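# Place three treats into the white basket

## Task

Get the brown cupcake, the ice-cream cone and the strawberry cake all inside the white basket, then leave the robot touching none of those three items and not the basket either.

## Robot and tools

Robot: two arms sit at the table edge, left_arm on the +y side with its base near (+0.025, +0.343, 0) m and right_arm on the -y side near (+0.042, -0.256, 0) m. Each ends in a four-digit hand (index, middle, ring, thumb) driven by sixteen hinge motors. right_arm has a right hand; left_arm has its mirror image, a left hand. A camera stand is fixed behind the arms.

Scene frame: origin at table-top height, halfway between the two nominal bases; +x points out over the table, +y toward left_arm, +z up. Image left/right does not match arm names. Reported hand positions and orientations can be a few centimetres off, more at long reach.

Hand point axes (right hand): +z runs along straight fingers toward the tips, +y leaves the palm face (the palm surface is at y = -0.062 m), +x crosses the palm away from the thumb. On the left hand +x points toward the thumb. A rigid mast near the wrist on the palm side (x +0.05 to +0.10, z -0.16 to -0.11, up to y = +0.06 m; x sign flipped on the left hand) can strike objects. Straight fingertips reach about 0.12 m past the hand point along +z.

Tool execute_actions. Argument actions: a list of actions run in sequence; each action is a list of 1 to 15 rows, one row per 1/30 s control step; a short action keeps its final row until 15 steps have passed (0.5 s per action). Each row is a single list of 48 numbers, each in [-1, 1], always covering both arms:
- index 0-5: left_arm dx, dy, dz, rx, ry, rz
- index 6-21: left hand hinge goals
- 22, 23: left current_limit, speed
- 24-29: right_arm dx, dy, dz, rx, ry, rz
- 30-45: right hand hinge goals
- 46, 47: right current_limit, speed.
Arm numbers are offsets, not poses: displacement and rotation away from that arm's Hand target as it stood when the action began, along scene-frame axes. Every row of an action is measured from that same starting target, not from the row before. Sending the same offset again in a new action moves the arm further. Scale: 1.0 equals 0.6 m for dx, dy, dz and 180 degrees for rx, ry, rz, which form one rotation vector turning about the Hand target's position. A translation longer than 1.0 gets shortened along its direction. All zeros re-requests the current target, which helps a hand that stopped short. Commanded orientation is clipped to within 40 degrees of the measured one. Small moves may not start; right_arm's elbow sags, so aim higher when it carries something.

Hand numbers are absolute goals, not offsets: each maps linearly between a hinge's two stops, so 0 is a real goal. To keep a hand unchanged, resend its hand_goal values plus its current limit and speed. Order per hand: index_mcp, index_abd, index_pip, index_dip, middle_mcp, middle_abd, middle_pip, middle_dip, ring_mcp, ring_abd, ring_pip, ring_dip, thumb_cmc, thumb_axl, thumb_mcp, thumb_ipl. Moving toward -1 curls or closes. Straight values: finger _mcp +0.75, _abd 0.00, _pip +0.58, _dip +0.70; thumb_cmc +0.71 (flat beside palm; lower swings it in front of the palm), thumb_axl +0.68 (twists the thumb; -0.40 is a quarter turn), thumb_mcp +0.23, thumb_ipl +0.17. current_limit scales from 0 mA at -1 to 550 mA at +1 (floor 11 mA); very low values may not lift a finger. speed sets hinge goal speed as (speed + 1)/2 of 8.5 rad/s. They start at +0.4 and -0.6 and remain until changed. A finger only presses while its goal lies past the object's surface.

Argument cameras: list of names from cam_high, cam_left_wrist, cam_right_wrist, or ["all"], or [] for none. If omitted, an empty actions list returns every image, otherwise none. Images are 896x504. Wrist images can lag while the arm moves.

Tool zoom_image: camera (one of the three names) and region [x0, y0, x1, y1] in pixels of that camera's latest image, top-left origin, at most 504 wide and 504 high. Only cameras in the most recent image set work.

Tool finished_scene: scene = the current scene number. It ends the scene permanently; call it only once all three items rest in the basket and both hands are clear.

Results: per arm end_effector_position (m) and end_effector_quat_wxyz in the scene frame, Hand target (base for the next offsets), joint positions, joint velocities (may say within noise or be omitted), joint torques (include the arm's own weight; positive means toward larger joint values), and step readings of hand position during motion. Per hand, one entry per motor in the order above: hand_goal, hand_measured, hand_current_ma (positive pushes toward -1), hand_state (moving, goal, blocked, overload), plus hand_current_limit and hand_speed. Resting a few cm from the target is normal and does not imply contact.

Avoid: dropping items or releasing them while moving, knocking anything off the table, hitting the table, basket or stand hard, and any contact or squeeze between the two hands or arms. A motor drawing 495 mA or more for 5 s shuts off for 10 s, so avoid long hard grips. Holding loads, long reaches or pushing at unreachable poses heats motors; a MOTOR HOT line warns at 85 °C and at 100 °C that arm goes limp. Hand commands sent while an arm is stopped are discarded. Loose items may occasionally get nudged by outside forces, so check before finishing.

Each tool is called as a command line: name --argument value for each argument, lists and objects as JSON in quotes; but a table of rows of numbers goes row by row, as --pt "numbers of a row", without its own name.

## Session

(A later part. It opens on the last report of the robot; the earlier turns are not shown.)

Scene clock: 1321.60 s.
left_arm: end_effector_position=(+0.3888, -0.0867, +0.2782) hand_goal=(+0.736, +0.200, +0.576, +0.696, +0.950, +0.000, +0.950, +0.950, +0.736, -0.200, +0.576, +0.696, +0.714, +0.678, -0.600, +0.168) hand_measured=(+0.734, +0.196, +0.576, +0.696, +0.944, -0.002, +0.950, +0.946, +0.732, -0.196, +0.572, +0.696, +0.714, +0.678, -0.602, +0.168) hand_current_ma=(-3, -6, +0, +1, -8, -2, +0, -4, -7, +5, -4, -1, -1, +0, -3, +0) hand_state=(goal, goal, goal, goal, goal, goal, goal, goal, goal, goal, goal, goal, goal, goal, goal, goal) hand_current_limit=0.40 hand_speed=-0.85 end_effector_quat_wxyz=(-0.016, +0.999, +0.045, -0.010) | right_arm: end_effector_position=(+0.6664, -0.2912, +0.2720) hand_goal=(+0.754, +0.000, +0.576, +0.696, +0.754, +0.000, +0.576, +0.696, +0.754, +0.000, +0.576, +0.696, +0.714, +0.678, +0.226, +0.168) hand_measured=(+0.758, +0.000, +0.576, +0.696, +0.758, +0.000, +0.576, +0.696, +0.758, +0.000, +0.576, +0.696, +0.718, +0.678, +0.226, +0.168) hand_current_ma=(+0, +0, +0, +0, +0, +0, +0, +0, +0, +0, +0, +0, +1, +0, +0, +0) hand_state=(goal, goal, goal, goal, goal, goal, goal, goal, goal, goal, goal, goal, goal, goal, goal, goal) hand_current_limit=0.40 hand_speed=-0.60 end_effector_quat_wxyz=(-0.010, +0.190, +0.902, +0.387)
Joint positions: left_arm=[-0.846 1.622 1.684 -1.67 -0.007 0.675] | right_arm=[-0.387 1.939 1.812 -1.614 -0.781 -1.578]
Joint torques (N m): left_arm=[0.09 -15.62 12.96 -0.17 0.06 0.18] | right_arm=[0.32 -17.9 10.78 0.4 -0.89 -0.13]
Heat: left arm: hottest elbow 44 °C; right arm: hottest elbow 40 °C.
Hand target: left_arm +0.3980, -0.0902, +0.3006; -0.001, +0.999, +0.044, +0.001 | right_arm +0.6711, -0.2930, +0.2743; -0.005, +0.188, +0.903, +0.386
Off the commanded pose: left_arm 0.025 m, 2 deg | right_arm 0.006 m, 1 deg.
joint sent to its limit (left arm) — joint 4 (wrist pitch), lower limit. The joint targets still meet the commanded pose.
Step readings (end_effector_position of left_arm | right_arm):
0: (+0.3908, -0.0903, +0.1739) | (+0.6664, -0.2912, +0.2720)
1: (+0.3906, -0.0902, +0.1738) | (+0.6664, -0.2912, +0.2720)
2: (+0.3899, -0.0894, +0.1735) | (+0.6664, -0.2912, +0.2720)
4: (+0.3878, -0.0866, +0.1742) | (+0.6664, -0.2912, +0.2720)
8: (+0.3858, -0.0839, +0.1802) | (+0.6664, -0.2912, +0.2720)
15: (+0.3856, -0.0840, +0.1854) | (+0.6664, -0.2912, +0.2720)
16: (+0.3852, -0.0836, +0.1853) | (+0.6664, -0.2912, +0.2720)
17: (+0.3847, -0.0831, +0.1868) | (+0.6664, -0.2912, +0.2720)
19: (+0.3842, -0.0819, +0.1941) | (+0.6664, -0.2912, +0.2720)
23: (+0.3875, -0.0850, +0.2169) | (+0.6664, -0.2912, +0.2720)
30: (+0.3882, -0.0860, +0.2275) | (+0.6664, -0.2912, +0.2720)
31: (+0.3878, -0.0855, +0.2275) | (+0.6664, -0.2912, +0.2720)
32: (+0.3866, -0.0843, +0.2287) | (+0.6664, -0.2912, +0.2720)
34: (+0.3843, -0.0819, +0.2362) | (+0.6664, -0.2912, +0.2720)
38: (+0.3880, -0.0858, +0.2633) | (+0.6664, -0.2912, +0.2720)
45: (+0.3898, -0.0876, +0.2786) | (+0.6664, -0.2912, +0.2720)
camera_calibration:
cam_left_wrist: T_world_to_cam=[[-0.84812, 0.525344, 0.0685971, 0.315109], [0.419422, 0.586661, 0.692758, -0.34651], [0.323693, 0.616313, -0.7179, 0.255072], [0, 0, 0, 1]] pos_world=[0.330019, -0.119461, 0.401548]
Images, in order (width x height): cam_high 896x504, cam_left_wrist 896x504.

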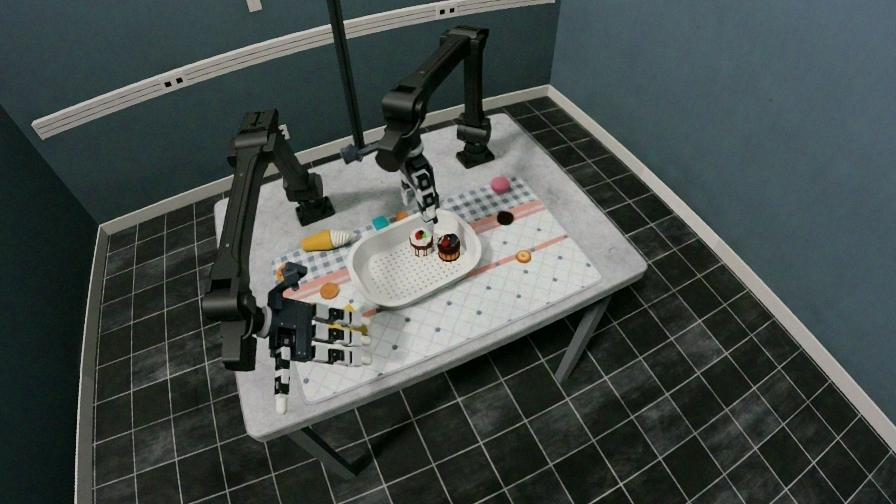

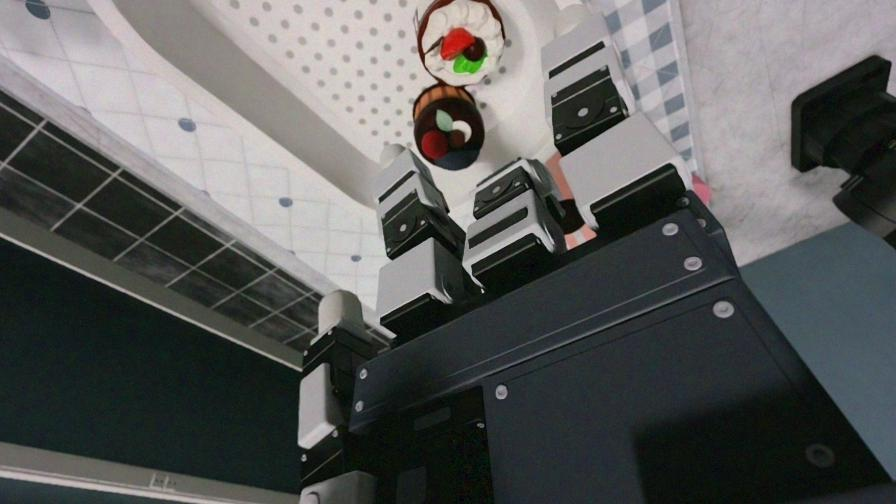

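execute_actions --actions '[[[-0.01,0.13,0.01,0,0,0,0.735,0.2,0.576,0.696,0.95,0,0.95,0.95,0.735,-0.2,0.576,0.696,0.714,0.678,-0.6,0.168,0.4,-0.7,-0.08,0.03,0.05,-0.0838,0.0092,0.0167,0.754,0.25,0.576,0.696,0.95,0,0.95,0.95,0.754,-0.25,0.576,0.696,0.714,0.678,-0.6,0.168,0.4,-0.7]],[[-0.02,0.13,0.01,0,0,0,0.735,0.2,0.576,0.696,0.95,0,0.95,0.95,0.735,-0.2,0.576,0.696,0.714,0.678,-0.6,0.168,0.4,-0.7,-0.08,0.03,0.01,-0.0838,0.0092,0.0167,0.754,0.25,0.576,0.696,0.95,0,0.95,0.95,0.754,-0.25,0.576,0.696,0.714,0.678,-0.6,0.168,0.4,-0.7]],[[-0.02,0.13,0.01,0,0,0,0.735,0.2,0.576,0.696,0.95,0,0.95,0.95,0.735,-0.2,0.576,0.696,0.714,0.678,-0.6,0.168,0.4,-0.7,-0.08,0.03,0.0,-0.0838,0.0092,0.0167,0.754,0.25,0.576,0.696,0.95,0,0.95,0.95,0.754,-0.25,0.576,0.696,0.714,0.678,-0.6,0.168,0.4,-0.7]],[[-0.02,0.13,0.01,0,0,0,0.735,0.2,0.576,0.696,0.95,0,0.95,0.95,0.735,-0.2,0.576,0.696,0.714,0.678,-0.6,0.168,0.4,-0.7,-0.08,0.03,0.0,0,0,0,0.754,0.25,0.576,0.696,0.95,0,0.95,0.95,0.754,-0.25,0.576,0.696,0.714,0.678,-0.6,0.168,0.4,-0.7]]]' --cameras '["all"]'

Scene clock: 1381.03 s.
left_arm: end_effector_position=(+0.3582, +0.2181, +0.3200) hand_goal=(+0.736, +0.200, +0.576, +0.696, +0.950, +0.000, +0.950, +0.950, +0.736, -0.200, +0.576, +0.696, +0.714, +0.678, -0.600, +0.168) hand_measured=(+0.734, +0.196, +0.576, +0.696, +0.944, -0.002, +0.950, +0.946, +0.734, -0.198, +0.574, +0.696, +0.712, +0.678, -0.602, +0.168) hand_current_ma=(-2, -4, +0, +1, -11, -1, +0, -4, -2, +3, -3, -1, -1, -1, -3, +0) hand_state=(goal, goal, goal, goal, goal, goal, goal, goal, goal, goal, goal, goal, goal, goal, goal, goal) hand_current_limit=0.40 hand_speed=-0.70 end_effector_quat_wxyz=(+0.009, +0.999, +0.043, +0.031) | right_arm: end_effector_position=(+0.4803, -0.2235, +0.3131) hand_goal=(+0.754, +0.250, +0.576, +0.696, +0.950, +0.000, +0.950, +0.950, +0.754, -0.250, +0.576, +0.696, +0.714, +0.678, -0.600, +0.168) hand_measured=(+0.754, +0.248, +0.576, +0.696, +0.946, +0.000, +0.946, +0.946, +0.754, -0.246, +0.576, +0.696, +0.716, +0.678, -0.600, +0.168) hand_current_ma=(+0, +0, +0, +0, +0, +0, -1, +0, +0, +1, +0, +0, +0, +0, +0, +0) hand_state=(goal, goal, goal, goal, goal, goal, goal, goal, goal, goal, goal, goal, goal, goal, goal, goal) hand_current_limit=0.40 hand_speed=-0.70 end_effector_quat_wxyz=(+0.005, +0.121, +0.993, +0.001)
Joint positions: left_arm=[-0.17 1.108 1.277 -1.676 0.008 1.354] | right_arm=[-0.147 1.381 1.499 -1.679 -0.001 -1.441]
Joint torques (N m): left_arm=[0.38 -7.77 9.1 0.23 0.14 0.18] | right_arm=[0.79 -10.34 9.16 0.62 -0.05 0]
Heat: left arm: hottest elbow 46 °C; right arm: hottest elbow 40 °C.
Hand target: left_arm +0.3561, +0.2218, +0.3246; -0.001, +0.999, +0.044, +0.001 | right_arm +0.4791, -0.2211, +0.3102; +0.001, +0.122, +0.993, -0.001
Off the commanded pose: left_arm 0.006 m, 4 deg | right_arm 0.004 m, 1 deg.
joint sent to its limit (left arm) — joint 4 (wrist pitch), lower limit. The joint targets are off in orientation, not in position.
Step readings (end_effector_position of left_arm | right_arm):
0: (+0.3888, -0.0867, +0.2782) | (+0.6664, -0.2912, +0.2720)
1: (+0.3889, -0.0866, +0.2782) | (+0.6661, -0.2915, +0.2711)
2: (+0.3907, -0.0842, +0.2785) | (+0.6638, -0.2925, +0.2666)
4: (+0.3894, -0.0760, +0.2770) | (+0.6542, -0.2935, +0.2568)
8: (+0.3921, -0.0388, +0.2793) | (+0.6358, -0.2909, +0.2747)
15: (+0.3970, -0.0148, +0.3028) | (+0.6197, -0.2764, +0.3188)
16: (+0.3963, -0.0145, +0.3036) | (+0.6190, -0.2760, +0.3182)
17: (+0.3952, -0.0112, +0.3023) | (+0.6169, -0.2774, +0.3126)
19: (+0.3888, -0.0004, +0.2964) | (+0.6068, -0.2801, +0.2963)
23: (+0.3853, +0.0389, +0.2903) | (+0.5866, -0.2722, +0.2919)
30: (+0.3853, +0.0617, +0.3084) | (+0.5756, -0.2563, +0.3171)
31: (+0.3844, +0.0620, +0.3092) | (+0.5750, -0.2570, +0.3174)
32: (+0.3834, +0.0656, +0.3086) | (+0.5723, -0.2602, +0.3130)
34: (+0.3784, +0.0772, +0.3040) | (+0.5607, -0.2665, +0.3008)
38: (+0.3765, +0.1195, +0.3003) | (+0.5384, -0.2548, +0.2987)
45: (+0.3729, +0.1399, +0.3153) | (+0.5282, -0.2368, +0.3171)
46: (+0.3721, +0.1400, +0.3156) | (+0.5279, -0.2371, +0.3168)
47: (+0.3712, +0.1430, +0.3149) | (+0.5261, -0.2371, +0.3151)
49: (+0.3685, +0.1562, +0.3112) | (+0.5142, -0.2348, +0.3071)
53: (+0.3676, +0.2012, +0.3092) | (+0.4893, -0.2281, +0.3000)
60: (+0.3611, +0.2185, +0.3199) | (+0.4805, -0.2234, +0.3138)
camera_calibration:
cam_left_wrist: T_world_to_cam=[[-0.847554, 0.53001, -0.0272181, 0.155594], [0.364342, 0.618388, 0.696312, -0.529735], [0.385884, 0.580246, -0.717223, 0.0924856], [0, 0, 0, 1]] pos_world=[0.28919, 0.191452, 0.439429]
cam_right_wrist: T_world_to_cam=[[0.920413, 0.390747, 0.0125483, -0.322439], [0.248466, -0.609445, 0.752889, -0.544308], [0.301837, -0.689851, -0.658028, 0.0255571], [0, 0, 0, 1]] pos_world=[0.424305, -0.188103, 0.430667]

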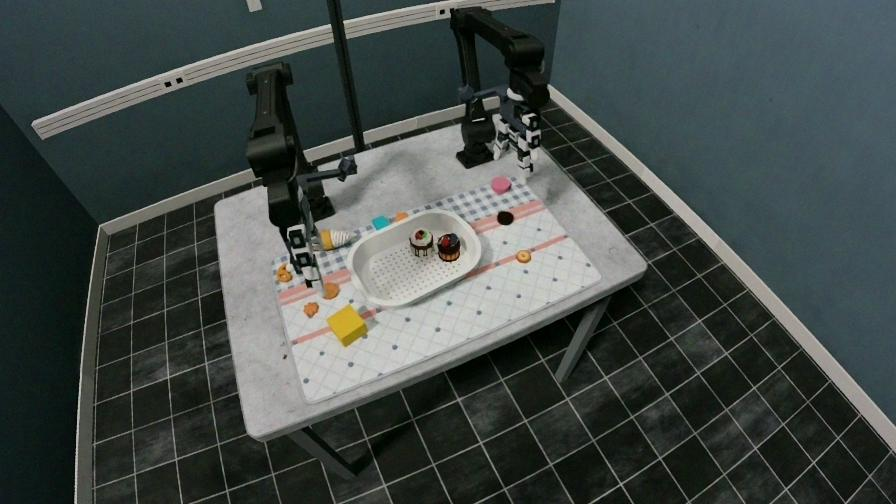

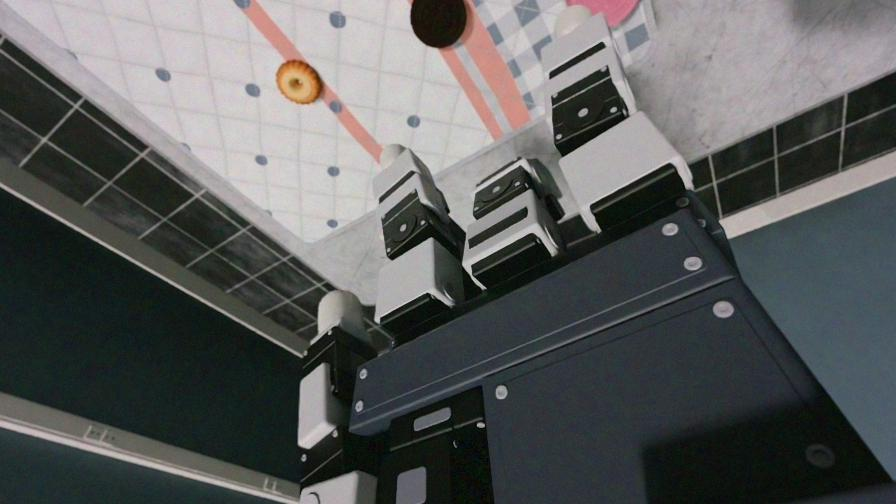

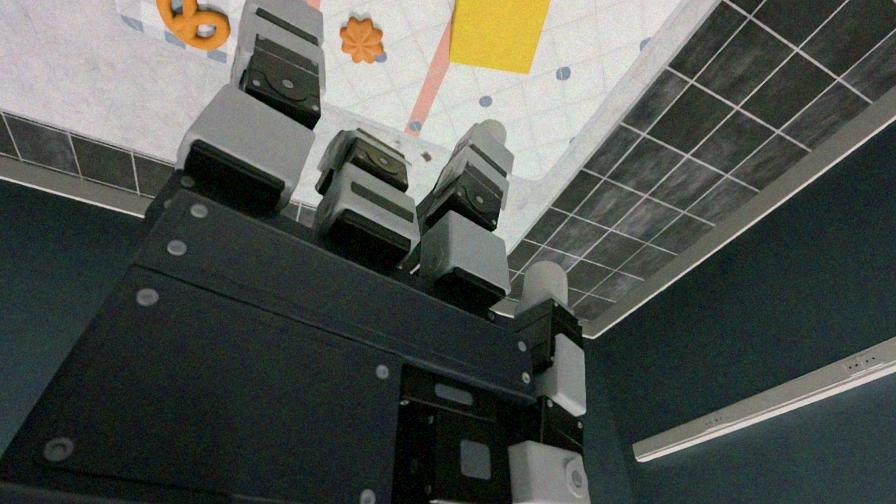

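execute_actions --actions '[[[0,0,0,0,0,0,0.735,0.2,0.576,0.696,0.95,0,0.95,0.95,0.735,-0.2,0.576,0.696,0.714,0.678,-0.6,0.168,0.4,-0.7,-0.1,0.011,0,0,0,0,0.754,0.25,0.576,0.696,0.95,0,0.95,0.95,0.754,-0.25,0.576,0.696,0.714,0.678,-0.6,0.168,0.4,-0.7]],[[0,0,0,0,0,0,0.735,0.2,0.576,0.696,0.95,0,0.95,0.95,0.735,-0.2,0.576,0.696,0.714,0.678,-0.6,0.168,0.4,-0.7,-0.1,0.011,0,0,0,0,0.754,0.25,0.576,0.696,0.95,0,0.95,0.95,0.754,-0.25,0.576,0.696,0.714,0.678,-0.6,0.168,0.4,-0.7]],[[0,0,0,0,0,0,0.735,0.2,0.576,0.696,0.95,0,0.95,0.95,0.735,-0.2,0.576,0.696,0.714,0.678,-0.6,0.168,0.4,-0.7,-0.1,0.011,0,0,0,0,0.754,0.25,0.576,0.696,0.95,0,0.95,0.95,0.754,-0.25,0.576,0.696,0.714,0.678,-0.6,0.168,0.4,-0.7]],[[0,0,0,0,0,0,0.735,0.2,0.576,0.696,0.95,0,0.95,0.95,0.735,-0.2,0.576,0.696,0.714,0.678,-0.6,0.168,0.4,-0.7,-0.1,0.011,0,0,0,0,0.754,0.25,0.576,0.696,0.95,0,0.95,0.95,0.754,-0.25,0.576,0.696,0.714,0.678,-0.6,0.168,0.4,-0.7]]]' --cameras '["cam_high","cam_right_wrist"]'

zoom_image --camera "cam_high" --region '[250, 140, 410, 280]'

Scene clock: 1400.93 s.
left_arm: end_effector_position=(+0.3579, +0.2180, +0.3200) hand_goal=(+0.736, +0.200, +0.576, +0.696, +0.950, +0.000, +0.950, +0.950, +0.736, -0.200, +0.576, +0.696, +0.714, +0.678, -0.600, +0.168) hand_measured=(+0.734, +0.196, +0.576, +0.696, +0.944, -0.002, +0.950, +0.946, +0.734, -0.198, +0.574, +0.696, +0.712, +0.678, -0.602, +0.168) hand_current_ma=(-2, -4, +0, +1, -11, -1, +0, -4, -2, +3, -3, -1, -1, -1, -3, +0) hand_state=(goal, goal, goal, goal, goal, goal, goal, goal, goal, goal, goal, goal, goal, goal, goal, goal) hand_current_limit=0.40 hand_speed=-0.70 end_effector_quat_wxyz=(+0.009, +0.999, +0.041, +0.031) | right_arm: end_effector_position=(+0.2421, -0.1940, +0.3110) hand_goal=(+0.754, +0.250, +0.576, +0.696, +0.950, +0.000, +0.950, +0.950, +0.754, -0.250, +0.576, +0.696, +0.714, +0.678, -0.600, +0.168) hand_measured=(+0.754, +0.248, +0.576, +0.696, +0.946, +0.000, +0.946, +0.946, +0.754, -0.246, +0.576, +0.696, +0.716, +0.678, -0.600, +0.168) hand_current_ma=(+0, +0, +0, +0, +0, +0, -1, +0, +0, +0, +0, +0, +0, +0, +0, +0) hand_state=(goal, goal, goal, goal, goal, goal, goal, goal, goal, goal, goal, goal, goal, goal, goal, goal) hand_current_limit=0.40 hand_speed=-0.70 end_effector_quat_wxyz=(+0.124, +0.104, +0.987, +0.018)
Joint positions: left_arm=[-0.17 1.108 1.277 -1.676 0.008 1.356] | right_arm=[-0.186 0.598 0.974 -1.7 -0.048 -1.507]
Joint torques (N m): left_arm=[0.32 -7.71 9.11 0.21 0.14 0.18] | right_arm=[-0.56 0.44 9.22 1.2 -0.32 -0.16]
Heat: left arm: hottest elbow 43 °C; right arm: hottest elbow 41 °C.
Hand target: left_arm +0.3561, +0.2218, +0.3246; -0.001, +0.999, +0.044, +0.001 | right_arm +0.2391, -0.1947, +0.3103; +0.001, +0.122, +0.993, -0.001
Off the commanded pose: left_arm 0.006 m, 4 deg | right_arm 0.003 m, 14 deg.
joint sent to its limit (left arm) — joint 4 (wrist pitch), lower limit. The joint targets are off in orientation, not in position.
joint sent to its limit (right arm) — joint 4 (wrist pitch), lower limit. The joint targets are off in orientation, not in position.
Step readings (end_effector_position of left_arm | right_arm):
0: (+0.3581, +0.2181, +0.3200) | (+0.4803, -0.2235, +0.3131)
1: (+0.3581, +0.2181, +0.3200) | (+0.4801, -0.2235, +0.3127)
2: (+0.3581, +0.2181, +0.3200) | (+0.4777, -0.2232, +0.3113)
4: (+0.3581, +0.2181, +0.3200) | (+0.4651, -0.2216, +0.3044)
8: (+0.3580, +0.2181, +0.3200) | (+0.4333, -0.2178, +0.3004)
15: (+0.3580, +0.2180, +0.3200) | (+0.4214, -0.2164, +0.3156)
16: (+0.3580, +0.2180, +0.3200) | (+0.4213, -0.2164, +0.3153)
17: (+0.3580, +0.2180, +0.3200) | (+0.4191, -0.2162, +0.3133)
19: (+0.3580, +0.2180, +0.3200) | (+0.4071, -0.2149, +0.3059)
23: (+0.3579, +0.2180, +0.3200) | (+0.3752, -0.2112, +0.3004)
30: (+0.3579, +0.2180, +0.3200) | (+0.3617, -0.2095, +0.3151)
31: (+0.3579, +0.2180, +0.3200) | (+0.3615, -0.2094, +0.3149)
32: (+0.3579, +0.2180, +0.3200) | (+0.3592, -0.2088, +0.3130)
34: (+0.3579, +0.2180, +0.3200) | (+0.3477, -0.2069, +0.3056)
38: (+0.3579, +0.2180, +0.3200) | (+0.3168, -0.2024, +0.3007)
45: (+0.3579, +0.2180, +0.3200) | (+0.3023, -0.1999, +0.3152)
46: (+0.3579, +0.2180, +0.3200) | (+0.3020, -0.2000, +0.3149)
47: (+0.3579, +0.2180, +0.3200) | (+0.3000, -0.1993, +0.3131)
49: (+0.3579, +0.2180, +0.3200) | (+0.2894, -0.1970, +0.3060)
53: (+0.3579, +0.2180, +0.3200) | (+0.2598, -0.1925, +0.3020)
60: (+0.3579, +0.2180, +0.3200) | (+0.2437, -0.1937, +0.3146)
camera_calibration:
cam_right_wrist: T_world_to_cam=[[0.877688, 0.418921, 0.232741, -0.167321], [0.0814585, -0.608999, 0.788977, -0.436255], [0.472258, -0.673517, -0.568636, 0.0504774], [0, 0, 0, 1]] pos_world=[0.158554, -0.161587, 0.411841]
Images, in order (width x height): cam_high 896x504, cam_right_wrist 896x504.

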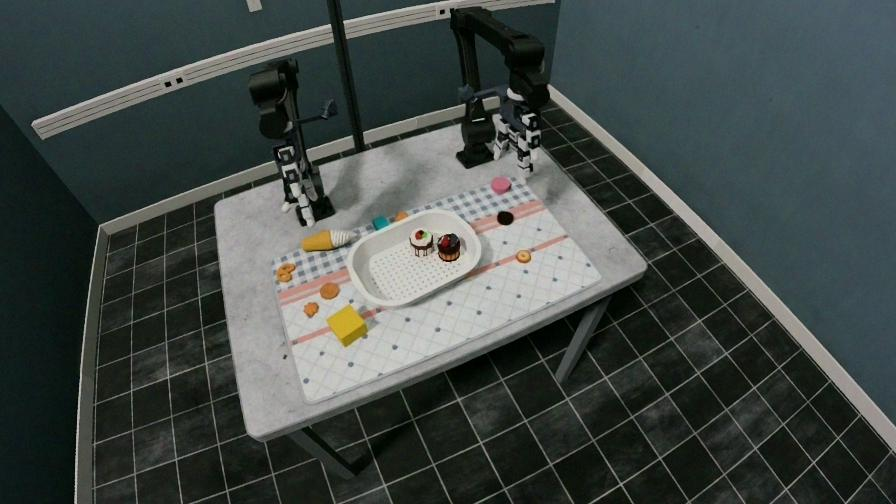

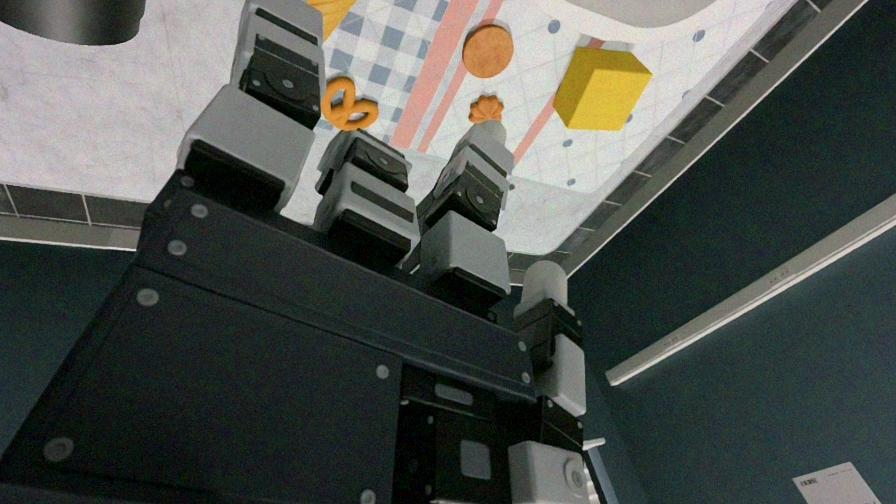

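Scaled by 3.150 from the camera's 896x504 image, which has a finer 1280x720 frame.

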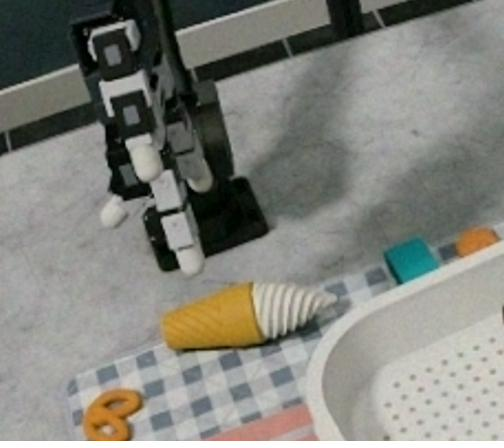

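execute_actions --actions '[[[0,0,0,0,0,0,0.735,0.2,0.576,0.696,0.95,0,0.95,0.95,0.735,-0.2,0.576,0.696,0.714,0.678,-0.6,0.168,0.4,-0.7,0,0,-0.06,0,0,0,0.754,0.25,0.576,0.696,0.95,0,0.95,0.95,0.754,-0.25,0.576,0.696,0.714,0.678,-0.6,0.168,0.4,-0.7]],[[0,0,0,0,0,0,0.735,0.2,0.576,0.696,0.95,0,0.95,0.95,0.735,-0.2,0.576,0.696,0.714,0.678,-0.6,0.168,0.4,-0.7,0,0,-0.05,0,0,0,0.754,0.25,0.576,0.696,0.95,0,0.95,0.95,0.754,-0.25,0.576,0.696,0.714,0.678,-0.6,0.168,0.4,-0.7]]]' --cameras '["cam_high","cam_right_wrist"]'

zoom_image --camera "cam_high" --region '[250, 140, 410, 280]'

Scene clock: 1416.83 s.
left_arm: end_effector_position=(+0.3579, +0.2180, +0.3200) hand_goal=(+0.736, +0.200, +0.576, +0.696, +0.950, +0.000, +0.950, +0.950, +0.736, -0.200, +0.576, +0.696, +0.714, +0.678, -0.600, +0.168) hand_measured=(+0.734, +0.196, +0.576, +0.696, +0.944, -0.002, +0.950, +0.946, +0.734, -0.198, +0.574, +0.696, +0.712, +0.678, -0.602, +0.168) hand_current_ma=(-2, -4, +0, +1, -11, -1, +0, -4, -2, +3, -3, -1, -1, -1, -3, +0) hand_state=(goal, goal, goal, goal, goal, goal, goal, goal, goal, goal, goal, goal, goal, goal, goal, goal) hand_current_limit=0.40 hand_speed=-0.70 end_effector_quat_wxyz=(+0.009, +0.999, +0.041, +0.031) | right_arm: end_effector_position=(+0.2398, -0.1956, +0.2454) hand_goal=(+0.754, +0.250, +0.576, +0.696, +0.950, +0.000, +0.950, +0.950, +0.754, -0.250, +0.576, +0.696, +0.714, +0.678, -0.600, +0.168) hand_measured=(+0.754, +0.248, +0.576, +0.696, +0.946, +0.000, +0.946, +0.946, +0.754, -0.246, +0.576, +0.696, +0.716, +0.678, -0.600, +0.168) hand_current_ma=(+0, +0, +0, +0, +0, +0, -1, +0, +0, +0, +0, +0, +0, +0, +0, +0) hand_state=(goal, goal, goal, goal, goal, goal, goal, goal, goal, goal, goal, goal, goal, goal, goal, goal) hand_current_limit=0.40 hand_speed=-0.70 end_effector_quat_wxyz=(+0.026, +0.116, +0.993, +0.007)
Joint positions: left_arm=[-0.17 1.108 1.277 -1.676 0.008 1.356] | right_arm=[-0.159 0.676 0.859 -1.7 -0.015 -1.462]
Joint torques (N m): left_arm=[0.32 -7.71 9.11 0.23 0.14 0.18] | right_arm=[1.14 0.32 9.51 0.75 -0.05 0.02]
Heat: left arm: hottest elbow 42 °C; right arm: hottest elbow 40 °C.
Hand target: left_arm +0.3561, +0.2218, +0.3246; -0.001, +0.999, +0.044, +0.001 | right_arm +0.2391, -0.1947, +0.2443; +0.001, +0.122, +0.993, -0.001
Off the commanded pose: left_arm 0.006 m, 4 deg | right_arm 0.002 m, 3 deg.
joint sent to its limit (left arm) — joint 4 (wrist pitch), lower limit. The joint targets are off in orientation, not in position.
joint sent to its limit (right arm) — joint 4 (wrist pitch), lower limit. The joint targets are off in orientation, not in position.
Step readings (end_effector_position of left_arm | right_arm):
0: (+0.3579, +0.2180, +0.3200) | (+0.2421, -0.1940, +0.3110)
1: (+0.3579, +0.2180, +0.3200) | (+0.2420, -0.1940, +0.3106)
2: (+0.3579, +0.2180, +0.3200) | (+0.2418, -0.1940, +0.3094)
4: (+0.3579, +0.2180, +0.3200) | (+0.2402, -0.1946, +0.3015)
8: (+0.3579, +0.2180, +0.3200) | (+0.2379, -0.1952, +0.2819)
15: (+0.3579, +0.2180, +0.3200) | (+0.2398, -0.1955, +0.2752)
16: (+0.3579, +0.2180, +0.3200) | (+0.2398, -0.1956, +0.2751)
17: (+0.3579, +0.2180, +0.3200) | (+0.2396, -0.1958, +0.2741)
19: (+0.3579, +0.2180, +0.3200) | (+0.2388, -0.1965, +0.2680)
23: (+0.3579, +0.2180, +0.3200) | (+0.2375, -0.1953, +0.2516)
30: (+0.3579, +0.2180, +0.3200) | (+0.2394, -0.1955, +0.2454)
camera_calibration:
cam_right_wrist: T_world_to_cam=[[0.915106, 0.399298, 0.0560507, -0.118867], [0.220964, -0.612895, 0.75864, -0.41213], [0.337276, -0.681851, -0.649094, 0.0637022], [0, 0, 0, 1]] pos_world=[0.178356, -0.161694, 0.36067]
Images, in order (width x height): cam_high 896x504, cam_right_wrist 896x504.

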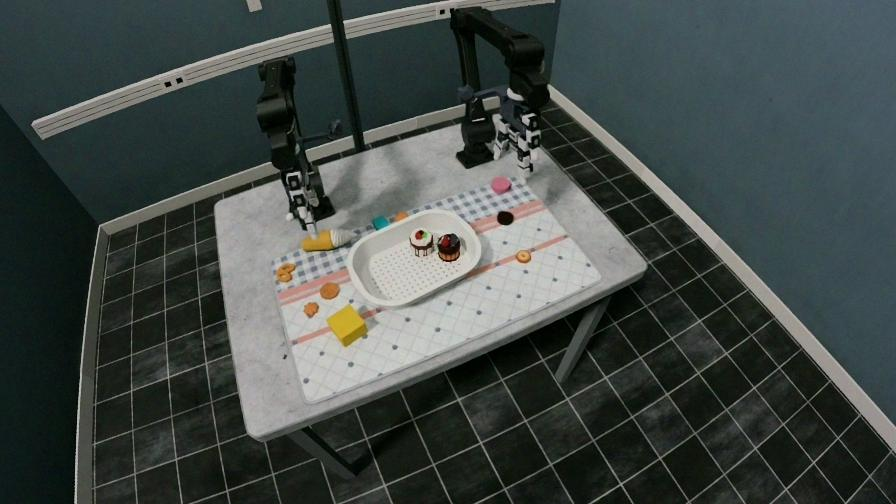

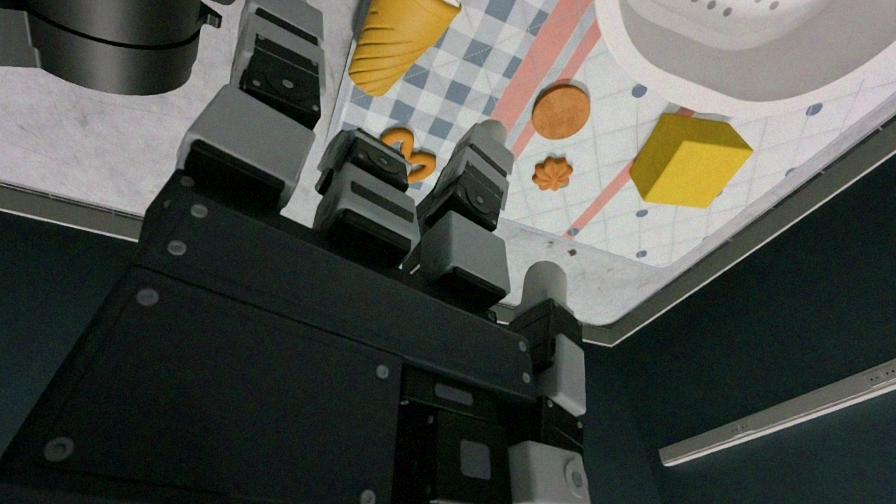

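Scaled by 3.150 from the camera's 896x504 image, which has a finer 1280x720 frame.

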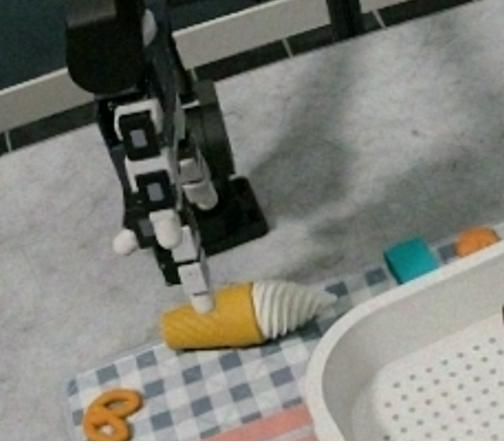

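execute_actions --actions '[[[0,0,0,0,0,0,0.735,0.2,0.576,0.696,0.95,0,0.95,0.95,0.735,-0.2,0.576,0.696,0.714,0.678,-0.6,0.168,0.4,-0.7,0.023,-0.027,-0.03,0,0,0,0.754,0.25,0.576,0.696,0.95,0,0.95,0.95,0.754,-0.25,0.576,0.696,0.714,0.678,-0.6,0.168,0.4,-0.7]],[[0,0,0,0,0,0,0.735,0.2,0.576,0.696,0.95,0,0.95,0.95,0.735,-0.2,0.576,0.696,0.714,0.678,-0.6,0.168,0.4,-0.7,0,0,-0.03,0,0,0,0.754,0.25,0.576,0.696,0.95,0,0.95,0.95,0.754,-0.25,0.576,0.696,0.714,0.678,-0.6,0.168,0.4,-0.7]]]' --cameras '["cam_high","cam_right_wrist"]'

zoom_image --camera "cam_high" --region '[250, 140, 410, 280]'

Scene clock: 1460.20 s.
left_arm: end_effector_position=(+0.3579, +0.2180, +0.3200) hand_goal=(+0.736, +0.200, +0.576, +0.696, +0.950, +0.000, +0.950, +0.950, +0.736, -0.200, +0.576, +0.696, +0.714, +0.678, -0.600, +0.168) hand_measured=(+0.734, +0.196, +0.576, +0.696, +0.944, -0.002, +0.950, +0.946, +0.734, -0.198, +0.574, +0.696, +0.712, +0.678, -0.602, +0.168) hand_current_ma=(-2, -4, +0, +1, -11, -1, +0, -4, -2, +3, -3, -1, -1, -1, -3, +0) hand_state=(goal, goal, goal, goal, goal, goal, goal, goal, goal, goal, goal, goal, goal, goal, goal, goal) hand_current_limit=0.40 hand_speed=-0.70 end_effector_quat_wxyz=(+0.009, +0.999, +0.041, +0.031) | right_arm: end_effector_position=(+0.2518, -0.2089, +0.2099) hand_goal=(+0.754, +0.250, +0.576, +0.696, +0.950, +0.000, +0.950, +0.950, +0.754, -0.250, +0.576, +0.696, +0.714, +0.678, -0.600, +0.168) hand_measured=(+0.754, +0.248, +0.576, +0.696, +0.946, +0.000, +0.946, +0.946, +0.754, -0.246, +0.576, +0.696, +0.716, +0.678, -0.600, +0.168) hand_current_ma=(+0, +0, +0, +0, +0, +0, -1, +0, +0, +0, +0, +0, +0, +0, +0, +0) hand_state=(goal, goal, goal, goal, goal, goal, goal, goal, goal, goal, goal, goal, goal, goal, goal, goal) hand_current_limit=0.40 hand_speed=-0.70 end_effector_quat_wxyz=(-0.002, +0.123, +0.992, +0.001)
Joint positions: left_arm=[-0.17 1.108 1.277 -1.676 0.008 1.356] | right_arm=[-0.212 0.746 0.798 -1.627 -0.002 -1.502]
Joint torques (N m): left_arm=[0.38 -7.77 9.11 0.21 0.14 0.18] | right_arm=[-0.32 -0.97 9.31 1.01 -0.05 -0.17]
Heat: left arm: hottest elbow 40 °C; right arm: hottest elbow 39 °C.
Hand target: left_arm +0.3561, +0.2218, +0.3246; -0.001, +0.999, +0.044, +0.001 | right_arm +0.2528, -0.2109, +0.2082; +0.001, +0.122, +0.993, -0.001
Off the commanded pose: left_arm 0.006 m, 4 deg | right_arm 0.003 m, 0 deg.
joint sent to its limit (left arm) — joint 4 (wrist pitch), lower limit. The joint targets are off in orientation, not in position.
Step readings (end_effector_position of left_arm | right_arm):
0: (+0.3579, +0.2180, +0.3200) | (+0.2398, -0.1956, +0.2454)
1: (+0.3579, +0.2180, +0.3200) | (+0.2398, -0.1956, +0.2453)
2: (+0.3579, +0.2180, +0.3200) | (+0.2402, -0.1962, +0.2446)
4: (+0.3579, +0.2180, +0.3200) | (+0.2423, -0.1992, +0.2423)
8: (+0.3579, +0.2180, +0.3200) | (+0.2492, -0.2073, +0.2332)
15: (+0.3579, +0.2180, +0.3200) | (+0.2514, -0.2089, +0.2281)
16: (+0.3579, +0.2180, +0.3200) | (+0.2513, -0.2089, +0.2279)
17: (+0.3579, +0.2180, +0.3200) | (+0.2518, -0.2089, +0.2274)
19: (+0.3579, +0.2180, +0.3200) | (+0.2530, -0.2091, +0.2230)
23: (+0.3579, +0.2180, +0.3200) | (+0.2511, -0.2088, +0.2123)
30: (+0.3579, +0.2180, +0.3200) | (+0.2517, -0.2088, +0.2098)
camera_calibration:
cam_right_wrist: T_world_to_cam=[[0.922139, 0.386858, 0.00100835, -0.115414], [0.255996, -0.612157, 0.748151, -0.402382], [0.290046, -0.689641, -0.663527, 0.0408471], [0, 0, 0, 1]] pos_world=[0.197589, -0.173502, 0.328262]
Images, in order (width x height): cam_high 896x504, cam_right_wrist 896x504.

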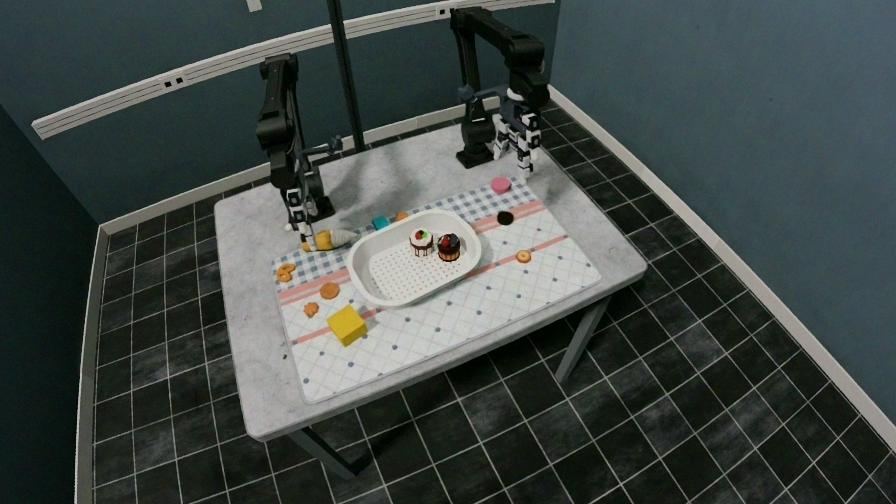

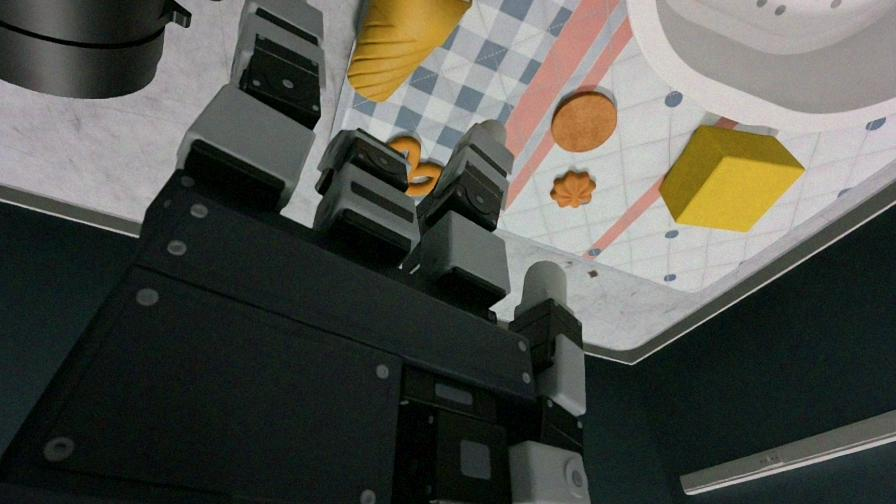

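Scaled by 3.150 from the camera's 896x504 image, which has a finer 1280x720 frame.

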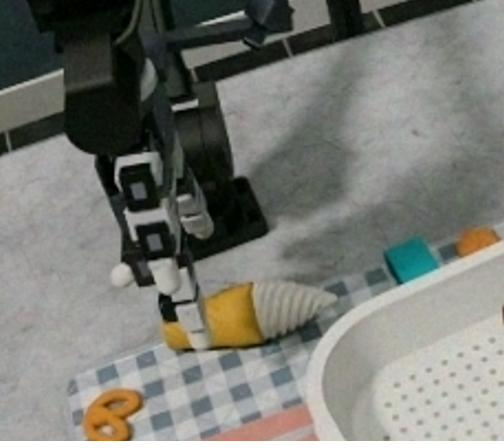

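execute_actions --actions '[[[0,0,0,0,0,0,0.735,0.2,0.576,0.696,0.95,0,0.95,0.95,0.735,-0.2,0.576,0.696,0.714,0.678,-0.6,0.168,0.4,-0.7,0.012,0.015,-0.04,0,0,0,0.754,0.25,0.576,0.696,0.95,0,0.95,0.95,0.754,-0.25,0.576,0.696,0.714,0.678,-0.6,0.168,0.4,-0.7]],[[0,0,0,0,0,0,0.735,0.2,0.576,0.696,0.95,0,0.95,0.95,0.735,-0.2,0.576,0.696,0.714,0.678,-0.6,0.168,0.4,-0.7,0,0,-0.02,0,0,0,0.754,0.25,0.576,0.696,0.95,0,0.95,0.95,0.754,-0.25,0.576,0.696,0.714,0.678,-0.6,0.168,0.4,-0.7]]]' --cameras '["cam_high","cam_right_wrist"]'

zoom_image --camera "cam_high" --region '[270, 180, 390, 280]'

Scene clock: 1490.53 s.
left_arm: end_effector_position=(+0.3579, +0.2180, +0.3200) hand_goal=(+0.736, +0.200, +0.576, +0.696, +0.950, +0.000, +0.950, +0.950, +0.736, -0.200, +0.576, +0.696, +0.714, +0.678, -0.600, +0.168) hand_measured=(+0.734, +0.196, +0.576, +0.696, +0.944, -0.002, +0.950, +0.946, +0.734, -0.198, +0.574, +0.696, +0.712, +0.678, -0.602, +0.168) hand_current_ma=(-2, -4, +0, +1, -11, -1, +0, -4, -2, +3, -3, -1, -1, -1, -3, +0) hand_state=(goal, goal, goal, goal, goal, goal, goal, goal, goal, goal, goal, goal, goal, goal, goal, goal) hand_current_limit=0.40 hand_speed=-0.70 end_effector_quat_wxyz=(+0.009, +0.999, +0.041, +0.031) | right_arm: end_effector_position=(+0.2582, -0.2026, +0.1757) hand_goal=(+0.754, +0.250, +0.576, +0.696, +0.950, +0.000, +0.950, +0.950, +0.754, -0.250, +0.576, +0.696, +0.714, +0.678, -0.600, +0.168) hand_measured=(+0.754, +0.248, +0.576, +0.696, +0.946, +0.000, +0.946, +0.946, +0.754, -0.246, +0.576, +0.696, +0.716, +0.678, -0.600, +0.168) hand_current_ma=(+0, +0, +0, +0, +0, +0, -1, +0, +0, +0, +0, +0, +0, +0, +0, +0) hand_state=(goal, goal, goal, goal, goal, goal, goal, goal, goal, goal, goal, goal, goal, goal, goal, goal) hand_current_limit=0.40 hand_speed=-0.70 end_effector_quat_wxyz=(+0.003, +0.121, +0.993, +0.001)
Joint positions: left_arm=[-0.17 1.108 1.277 -1.676 0.008 1.356] | right_arm=[-0.17 0.756 0.712 -1.521 -0.001 -1.464]
Joint torques (N m): left_arm=[0.38 -7.77 9.11 0.24 0.14 0.18] | right_arm=[0.91 -0.38 9.28 1.09 -0.05 -0.01]
Heat: left arm: hottest elbow 40 °C; right arm: hottest elbow 40 °C.
Hand target: left_arm +0.3561, +0.2218, +0.3246; -0.001, +0.999, +0.044, +0.001 | right_arm +0.2600, -0.2019, +0.1721; +0.000, +0.122, +0.993, -0.001
Off the commanded pose: left_arm 0.006 m, 4 deg | right_arm 0.004 m, 0 deg.
joint sent to its limit (left arm) — joint 4 (wrist pitch), lower limit. The joint targets are off in orientation, not in position.
Step readings (end_effector_position of left_arm | right_arm):
0: (+0.3579, +0.2180, +0.3200) | (+0.2518, -0.2089, +0.2099)
1: (+0.3579, +0.2180, +0.3200) | (+0.2519, -0.2089, +0.2097)
2: (+0.3579, +0.2180, +0.3200) | (+0.2526, -0.2090, +0.2089)
4: (+0.3579, +0.2180, +0.3200) | (+0.2550, -0.2084, +0.2036)
8: (+0.3579, +0.2180, +0.3200) | (+0.2541, -0.2039, +0.1908)
15: (+0.3579, +0.2180, +0.3200) | (+0.2570, -0.2025, +0.1873)
16: (+0.3579, +0.2180, +0.3200) | (+0.2573, -0.2025, +0.1873)
17: (+0.3579, +0.2180, +0.3200) | (+0.2578, -0.2026, +0.1871)
19: (+0.3579, +0.2180, +0.3200) | (+0.2588, -0.2028, +0.1844)
23: (+0.3579, +0.2180, +0.3200) | (+0.2575, -0.2026, +0.1777)
30: (+0.3579, +0.2180, +0.3200) | (+0.2580, -0.2026, +0.1757)
camera_calibration:
cam_right_wrist: T_world_to_cam=[[0.920753, 0.390042, 0.00895209, -0.124009], [0.251062, -0.60992, 0.751642, -0.373513], [0.298632, -0.689829, -0.659511, 0.0176004], [0, 0, 0, 1]] pos_world=[0.202701, -0.167303, 0.293466]
Images, in order (width x height): cam_high 896x504, cam_right_wrist 896x504.

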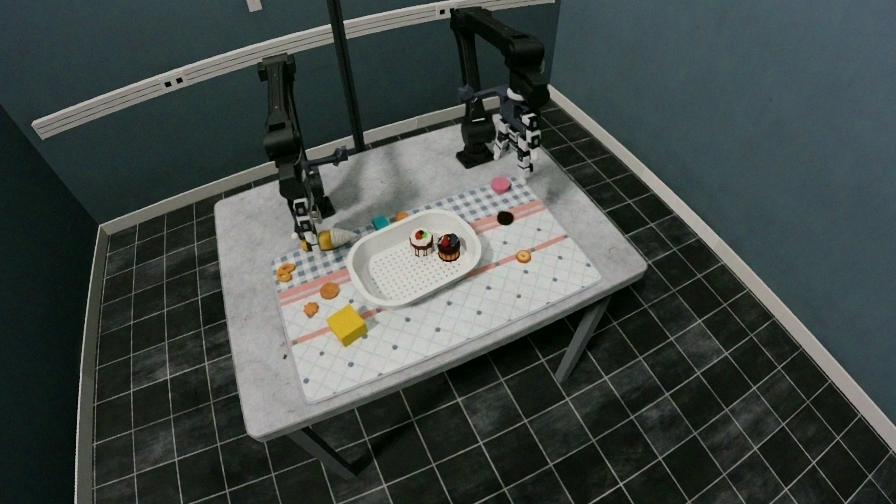

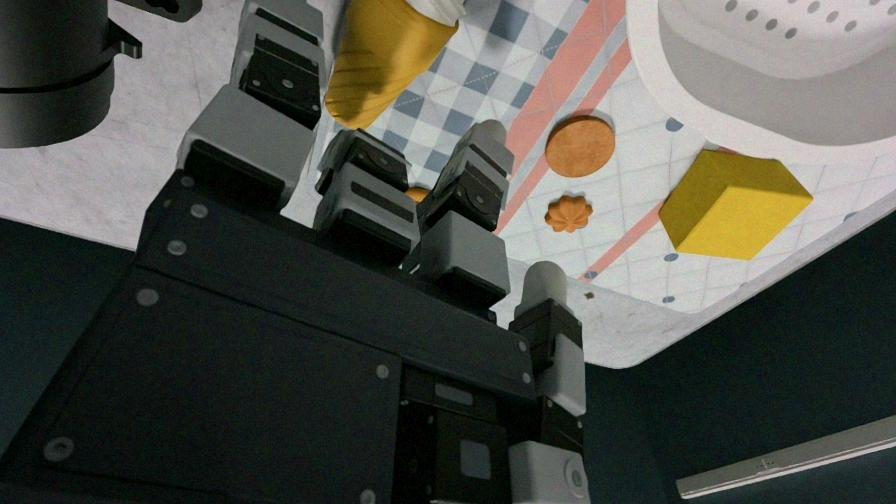

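Scaled by 4.200 from the camera's 896x504 image, which has a finer 1280x720 frame.

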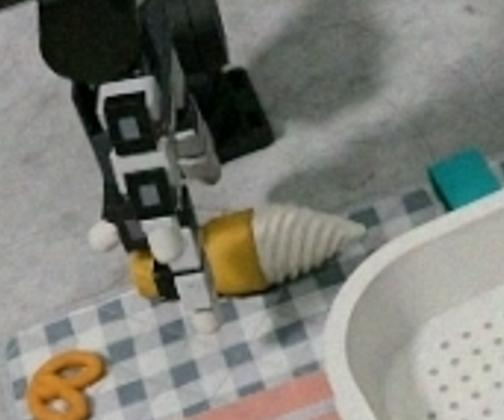

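execute_actions --actions '[[[0,0,0,0,0,0,0.735,0.2,0.576,0.696,0.95,0,0.95,0.95,0.735,-0.2,0.576,0.696,0.714,0.678,-0.6,0.168,0.4,-0.7,0.008,0.033,-0.02,0,0,0,0.754,0.25,0.576,0.696,0.95,0,0.95,0.95,0.754,-0.25,0.576,0.696,0.714,0.678,-0.6,0.168,0.4,-0.7]],[[0,0,0,0,0,0,0.735,0.2,0.576,0.696,0.95,0,0.95,0.95,0.735,-0.2,0.576,0.696,0.714,0.678,-0.6,0.168,0.4,-0.7,0,0,-0.02,0,0,0,0.754,0.25,0.576,0.696,0.95,0,0.95,0.95,0.754,-0.25,0.576,0.696,0.714,0.678,-0.6,0.168,0.4,-0.7]]]' --cameras '["cam_high","cam_right_wrist"]'

zoom_image --camera "cam_high" --region '[270, 180, 390, 280]'

Scene clock: 1519.23 s.
left_arm: end_effector_position=(+0.3579, +0.2180, +0.3200) hand_goal=(+0.736, +0.200, +0.576, +0.696, +0.950, +0.000, +0.950, +0.950, +0.736, -0.200, +0.576, +0.696, +0.714, +0.678, -0.600, +0.168) hand_measured=(+0.734, +0.196, +0.576, +0.696, +0.944, -0.002, +0.950, +0.946, +0.734, -0.198, +0.574, +0.696, +0.712, +0.678, -0.602, +0.168) hand_current_ma=(-2, -4, +0, +1, -11, -1, +0, -4, -2, +3, -3, -1, -1, -1, -3, +0) hand_state=(goal, goal, goal, goal, goal, goal, goal, goal, goal, goal, goal, goal, goal, goal, goal, goal) hand_current_limit=0.40 hand_speed=-0.70 end_effector_quat_wxyz=(+0.009, +0.999, +0.041, +0.031) | right_arm: end_effector_position=(+0.2635, -0.1832, +0.1519) hand_goal=(+0.754, +0.250, +0.576, +0.696, +0.950, +0.000, +0.950, +0.950, +0.754, -0.250, +0.576, +0.696, +0.714, +0.678, -0.600, +0.168) hand_measured=(+0.754, +0.248, +0.576, +0.696, +0.946, +0.000, +0.946, +0.946, +0.754, -0.246, +0.576, +0.696, +0.716, +0.678, -0.600, +0.168) hand_current_ma=(+0, +0, +0, +0, -1, +0, -1, +0, +0, +0, +0, +0, +0, +0, +0, +0) hand_state=(goal, goal, goal, goal, goal, goal, goal, goal, goal, goal, goal, goal, goal, goal, goal, goal) hand_current_limit=0.40 hand_speed=-0.70 end_effector_quat_wxyz=(+0.003, +0.121, +0.993, +0.001)
Joint positions: left_arm=[-0.17 1.108 1.277 -1.676 0.008 1.356] | right_arm=[-0.059 0.775 0.657 -1.447 -0.001 -1.352]
Joint torques (N m): left_arm=[0.38 -7.77 9.11 0.23 0.14 0.18] | right_arm=[1.14 -0.5 9.18 1.06 -0.04 0]
Heat: left arm: hottest elbow 39 °C; right arm: hottest elbow 39 °C.
Hand target: left_arm +0.3561, +0.2218, +0.3246; -0.001, +0.999, +0.044, +0.001 | right_arm +0.2649, -0.1821, +0.1482; +0.001, +0.122, +0.993, -0.001
Off the commanded pose: left_arm 0.006 m, 4 deg | right_arm 0.004 m, 0 deg.
joint sent to its limit (left arm) — joint 4 (wrist pitch), lower limit. The joint targets are off in orientation, not in position.
Step readings (end_effector_position of left_arm | right_arm):
0: (+0.3579, +0.2180, +0.3200) | (+0.2582, -0.2026, +0.1757)
1: (+0.3579, +0.2180, +0.3200) | (+0.2583, -0.2026, +0.1757)
2: (+0.3579, +0.2180, +0.3200) | (+0.2588, -0.2019, +0.1753)
4: (+0.3579, +0.2180, +0.3200) | (+0.2598, -0.1965, +0.1730)
8: (+0.3579, +0.2180, +0.3200) | (+0.2587, -0.1850, +0.1662)
15: (+0.3579, +0.2180, +0.3200) | (+0.2619, -0.1830, +0.1637)
16: (+0.3579, +0.2180, +0.3200) | (+0.2623, -0.1829, +0.1637)
17: (+0.3579, +0.2180, +0.3200) | (+0.2627, -0.1829, +0.1633)
19: (+0.3579, +0.2180, +0.3200) | (+0.2639, -0.1831, +0.1609)
23: (+0.3579, +0.2180, +0.3200) | (+0.2626, -0.1832, +0.1539)
30: (+0.3579, +0.2180, +0.3200) | (+0.2633, -0.1833, +0.1519)
camera_calibration:
cam_right_wrist: T_world_to_cam=[[0.921048, 0.389342, 0.00908935, -0.136537], [0.250698, -0.610603, 0.751209, -0.34513], [0.298027, -0.689621, -0.660002, 0.0140294], [0, 0, 0, 1]] pos_world=[0.2081, -0.147902, 0.269765]
Images, in order (width x height): cam_high 896x504, cam_right_wrist 896x504.

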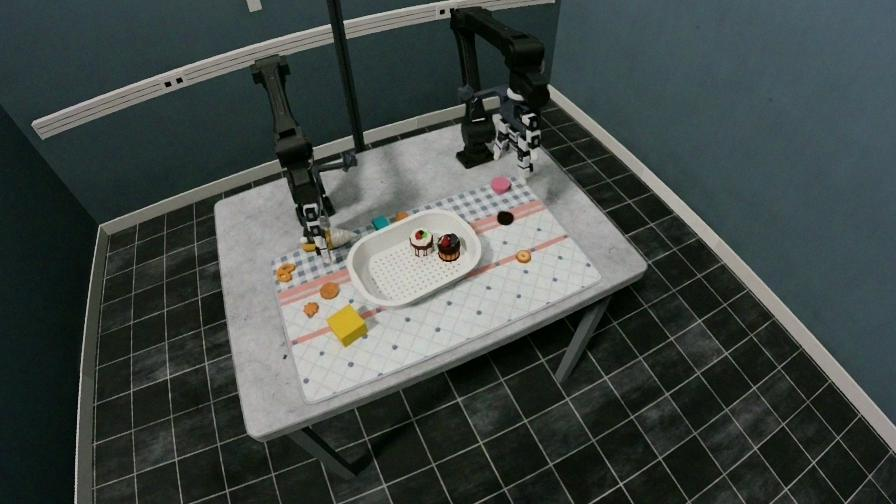

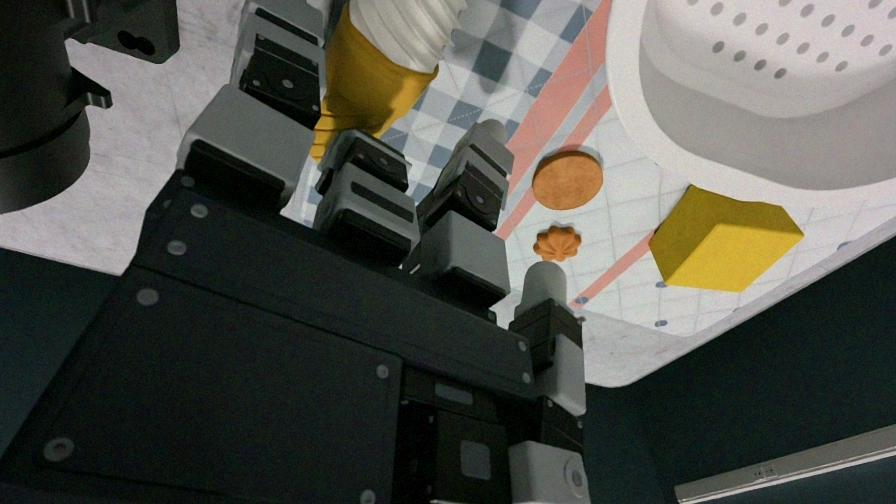

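Scaled by 4.200 from the camera's 896x504 image, which has a finer 1280x720 frame.

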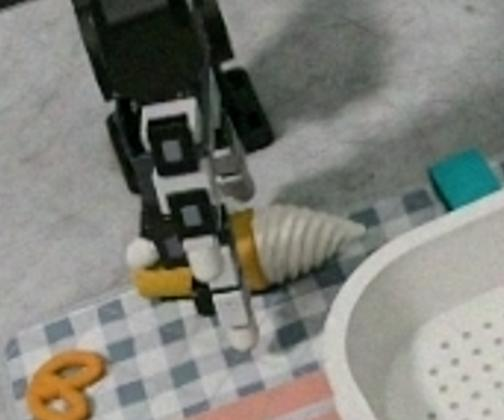

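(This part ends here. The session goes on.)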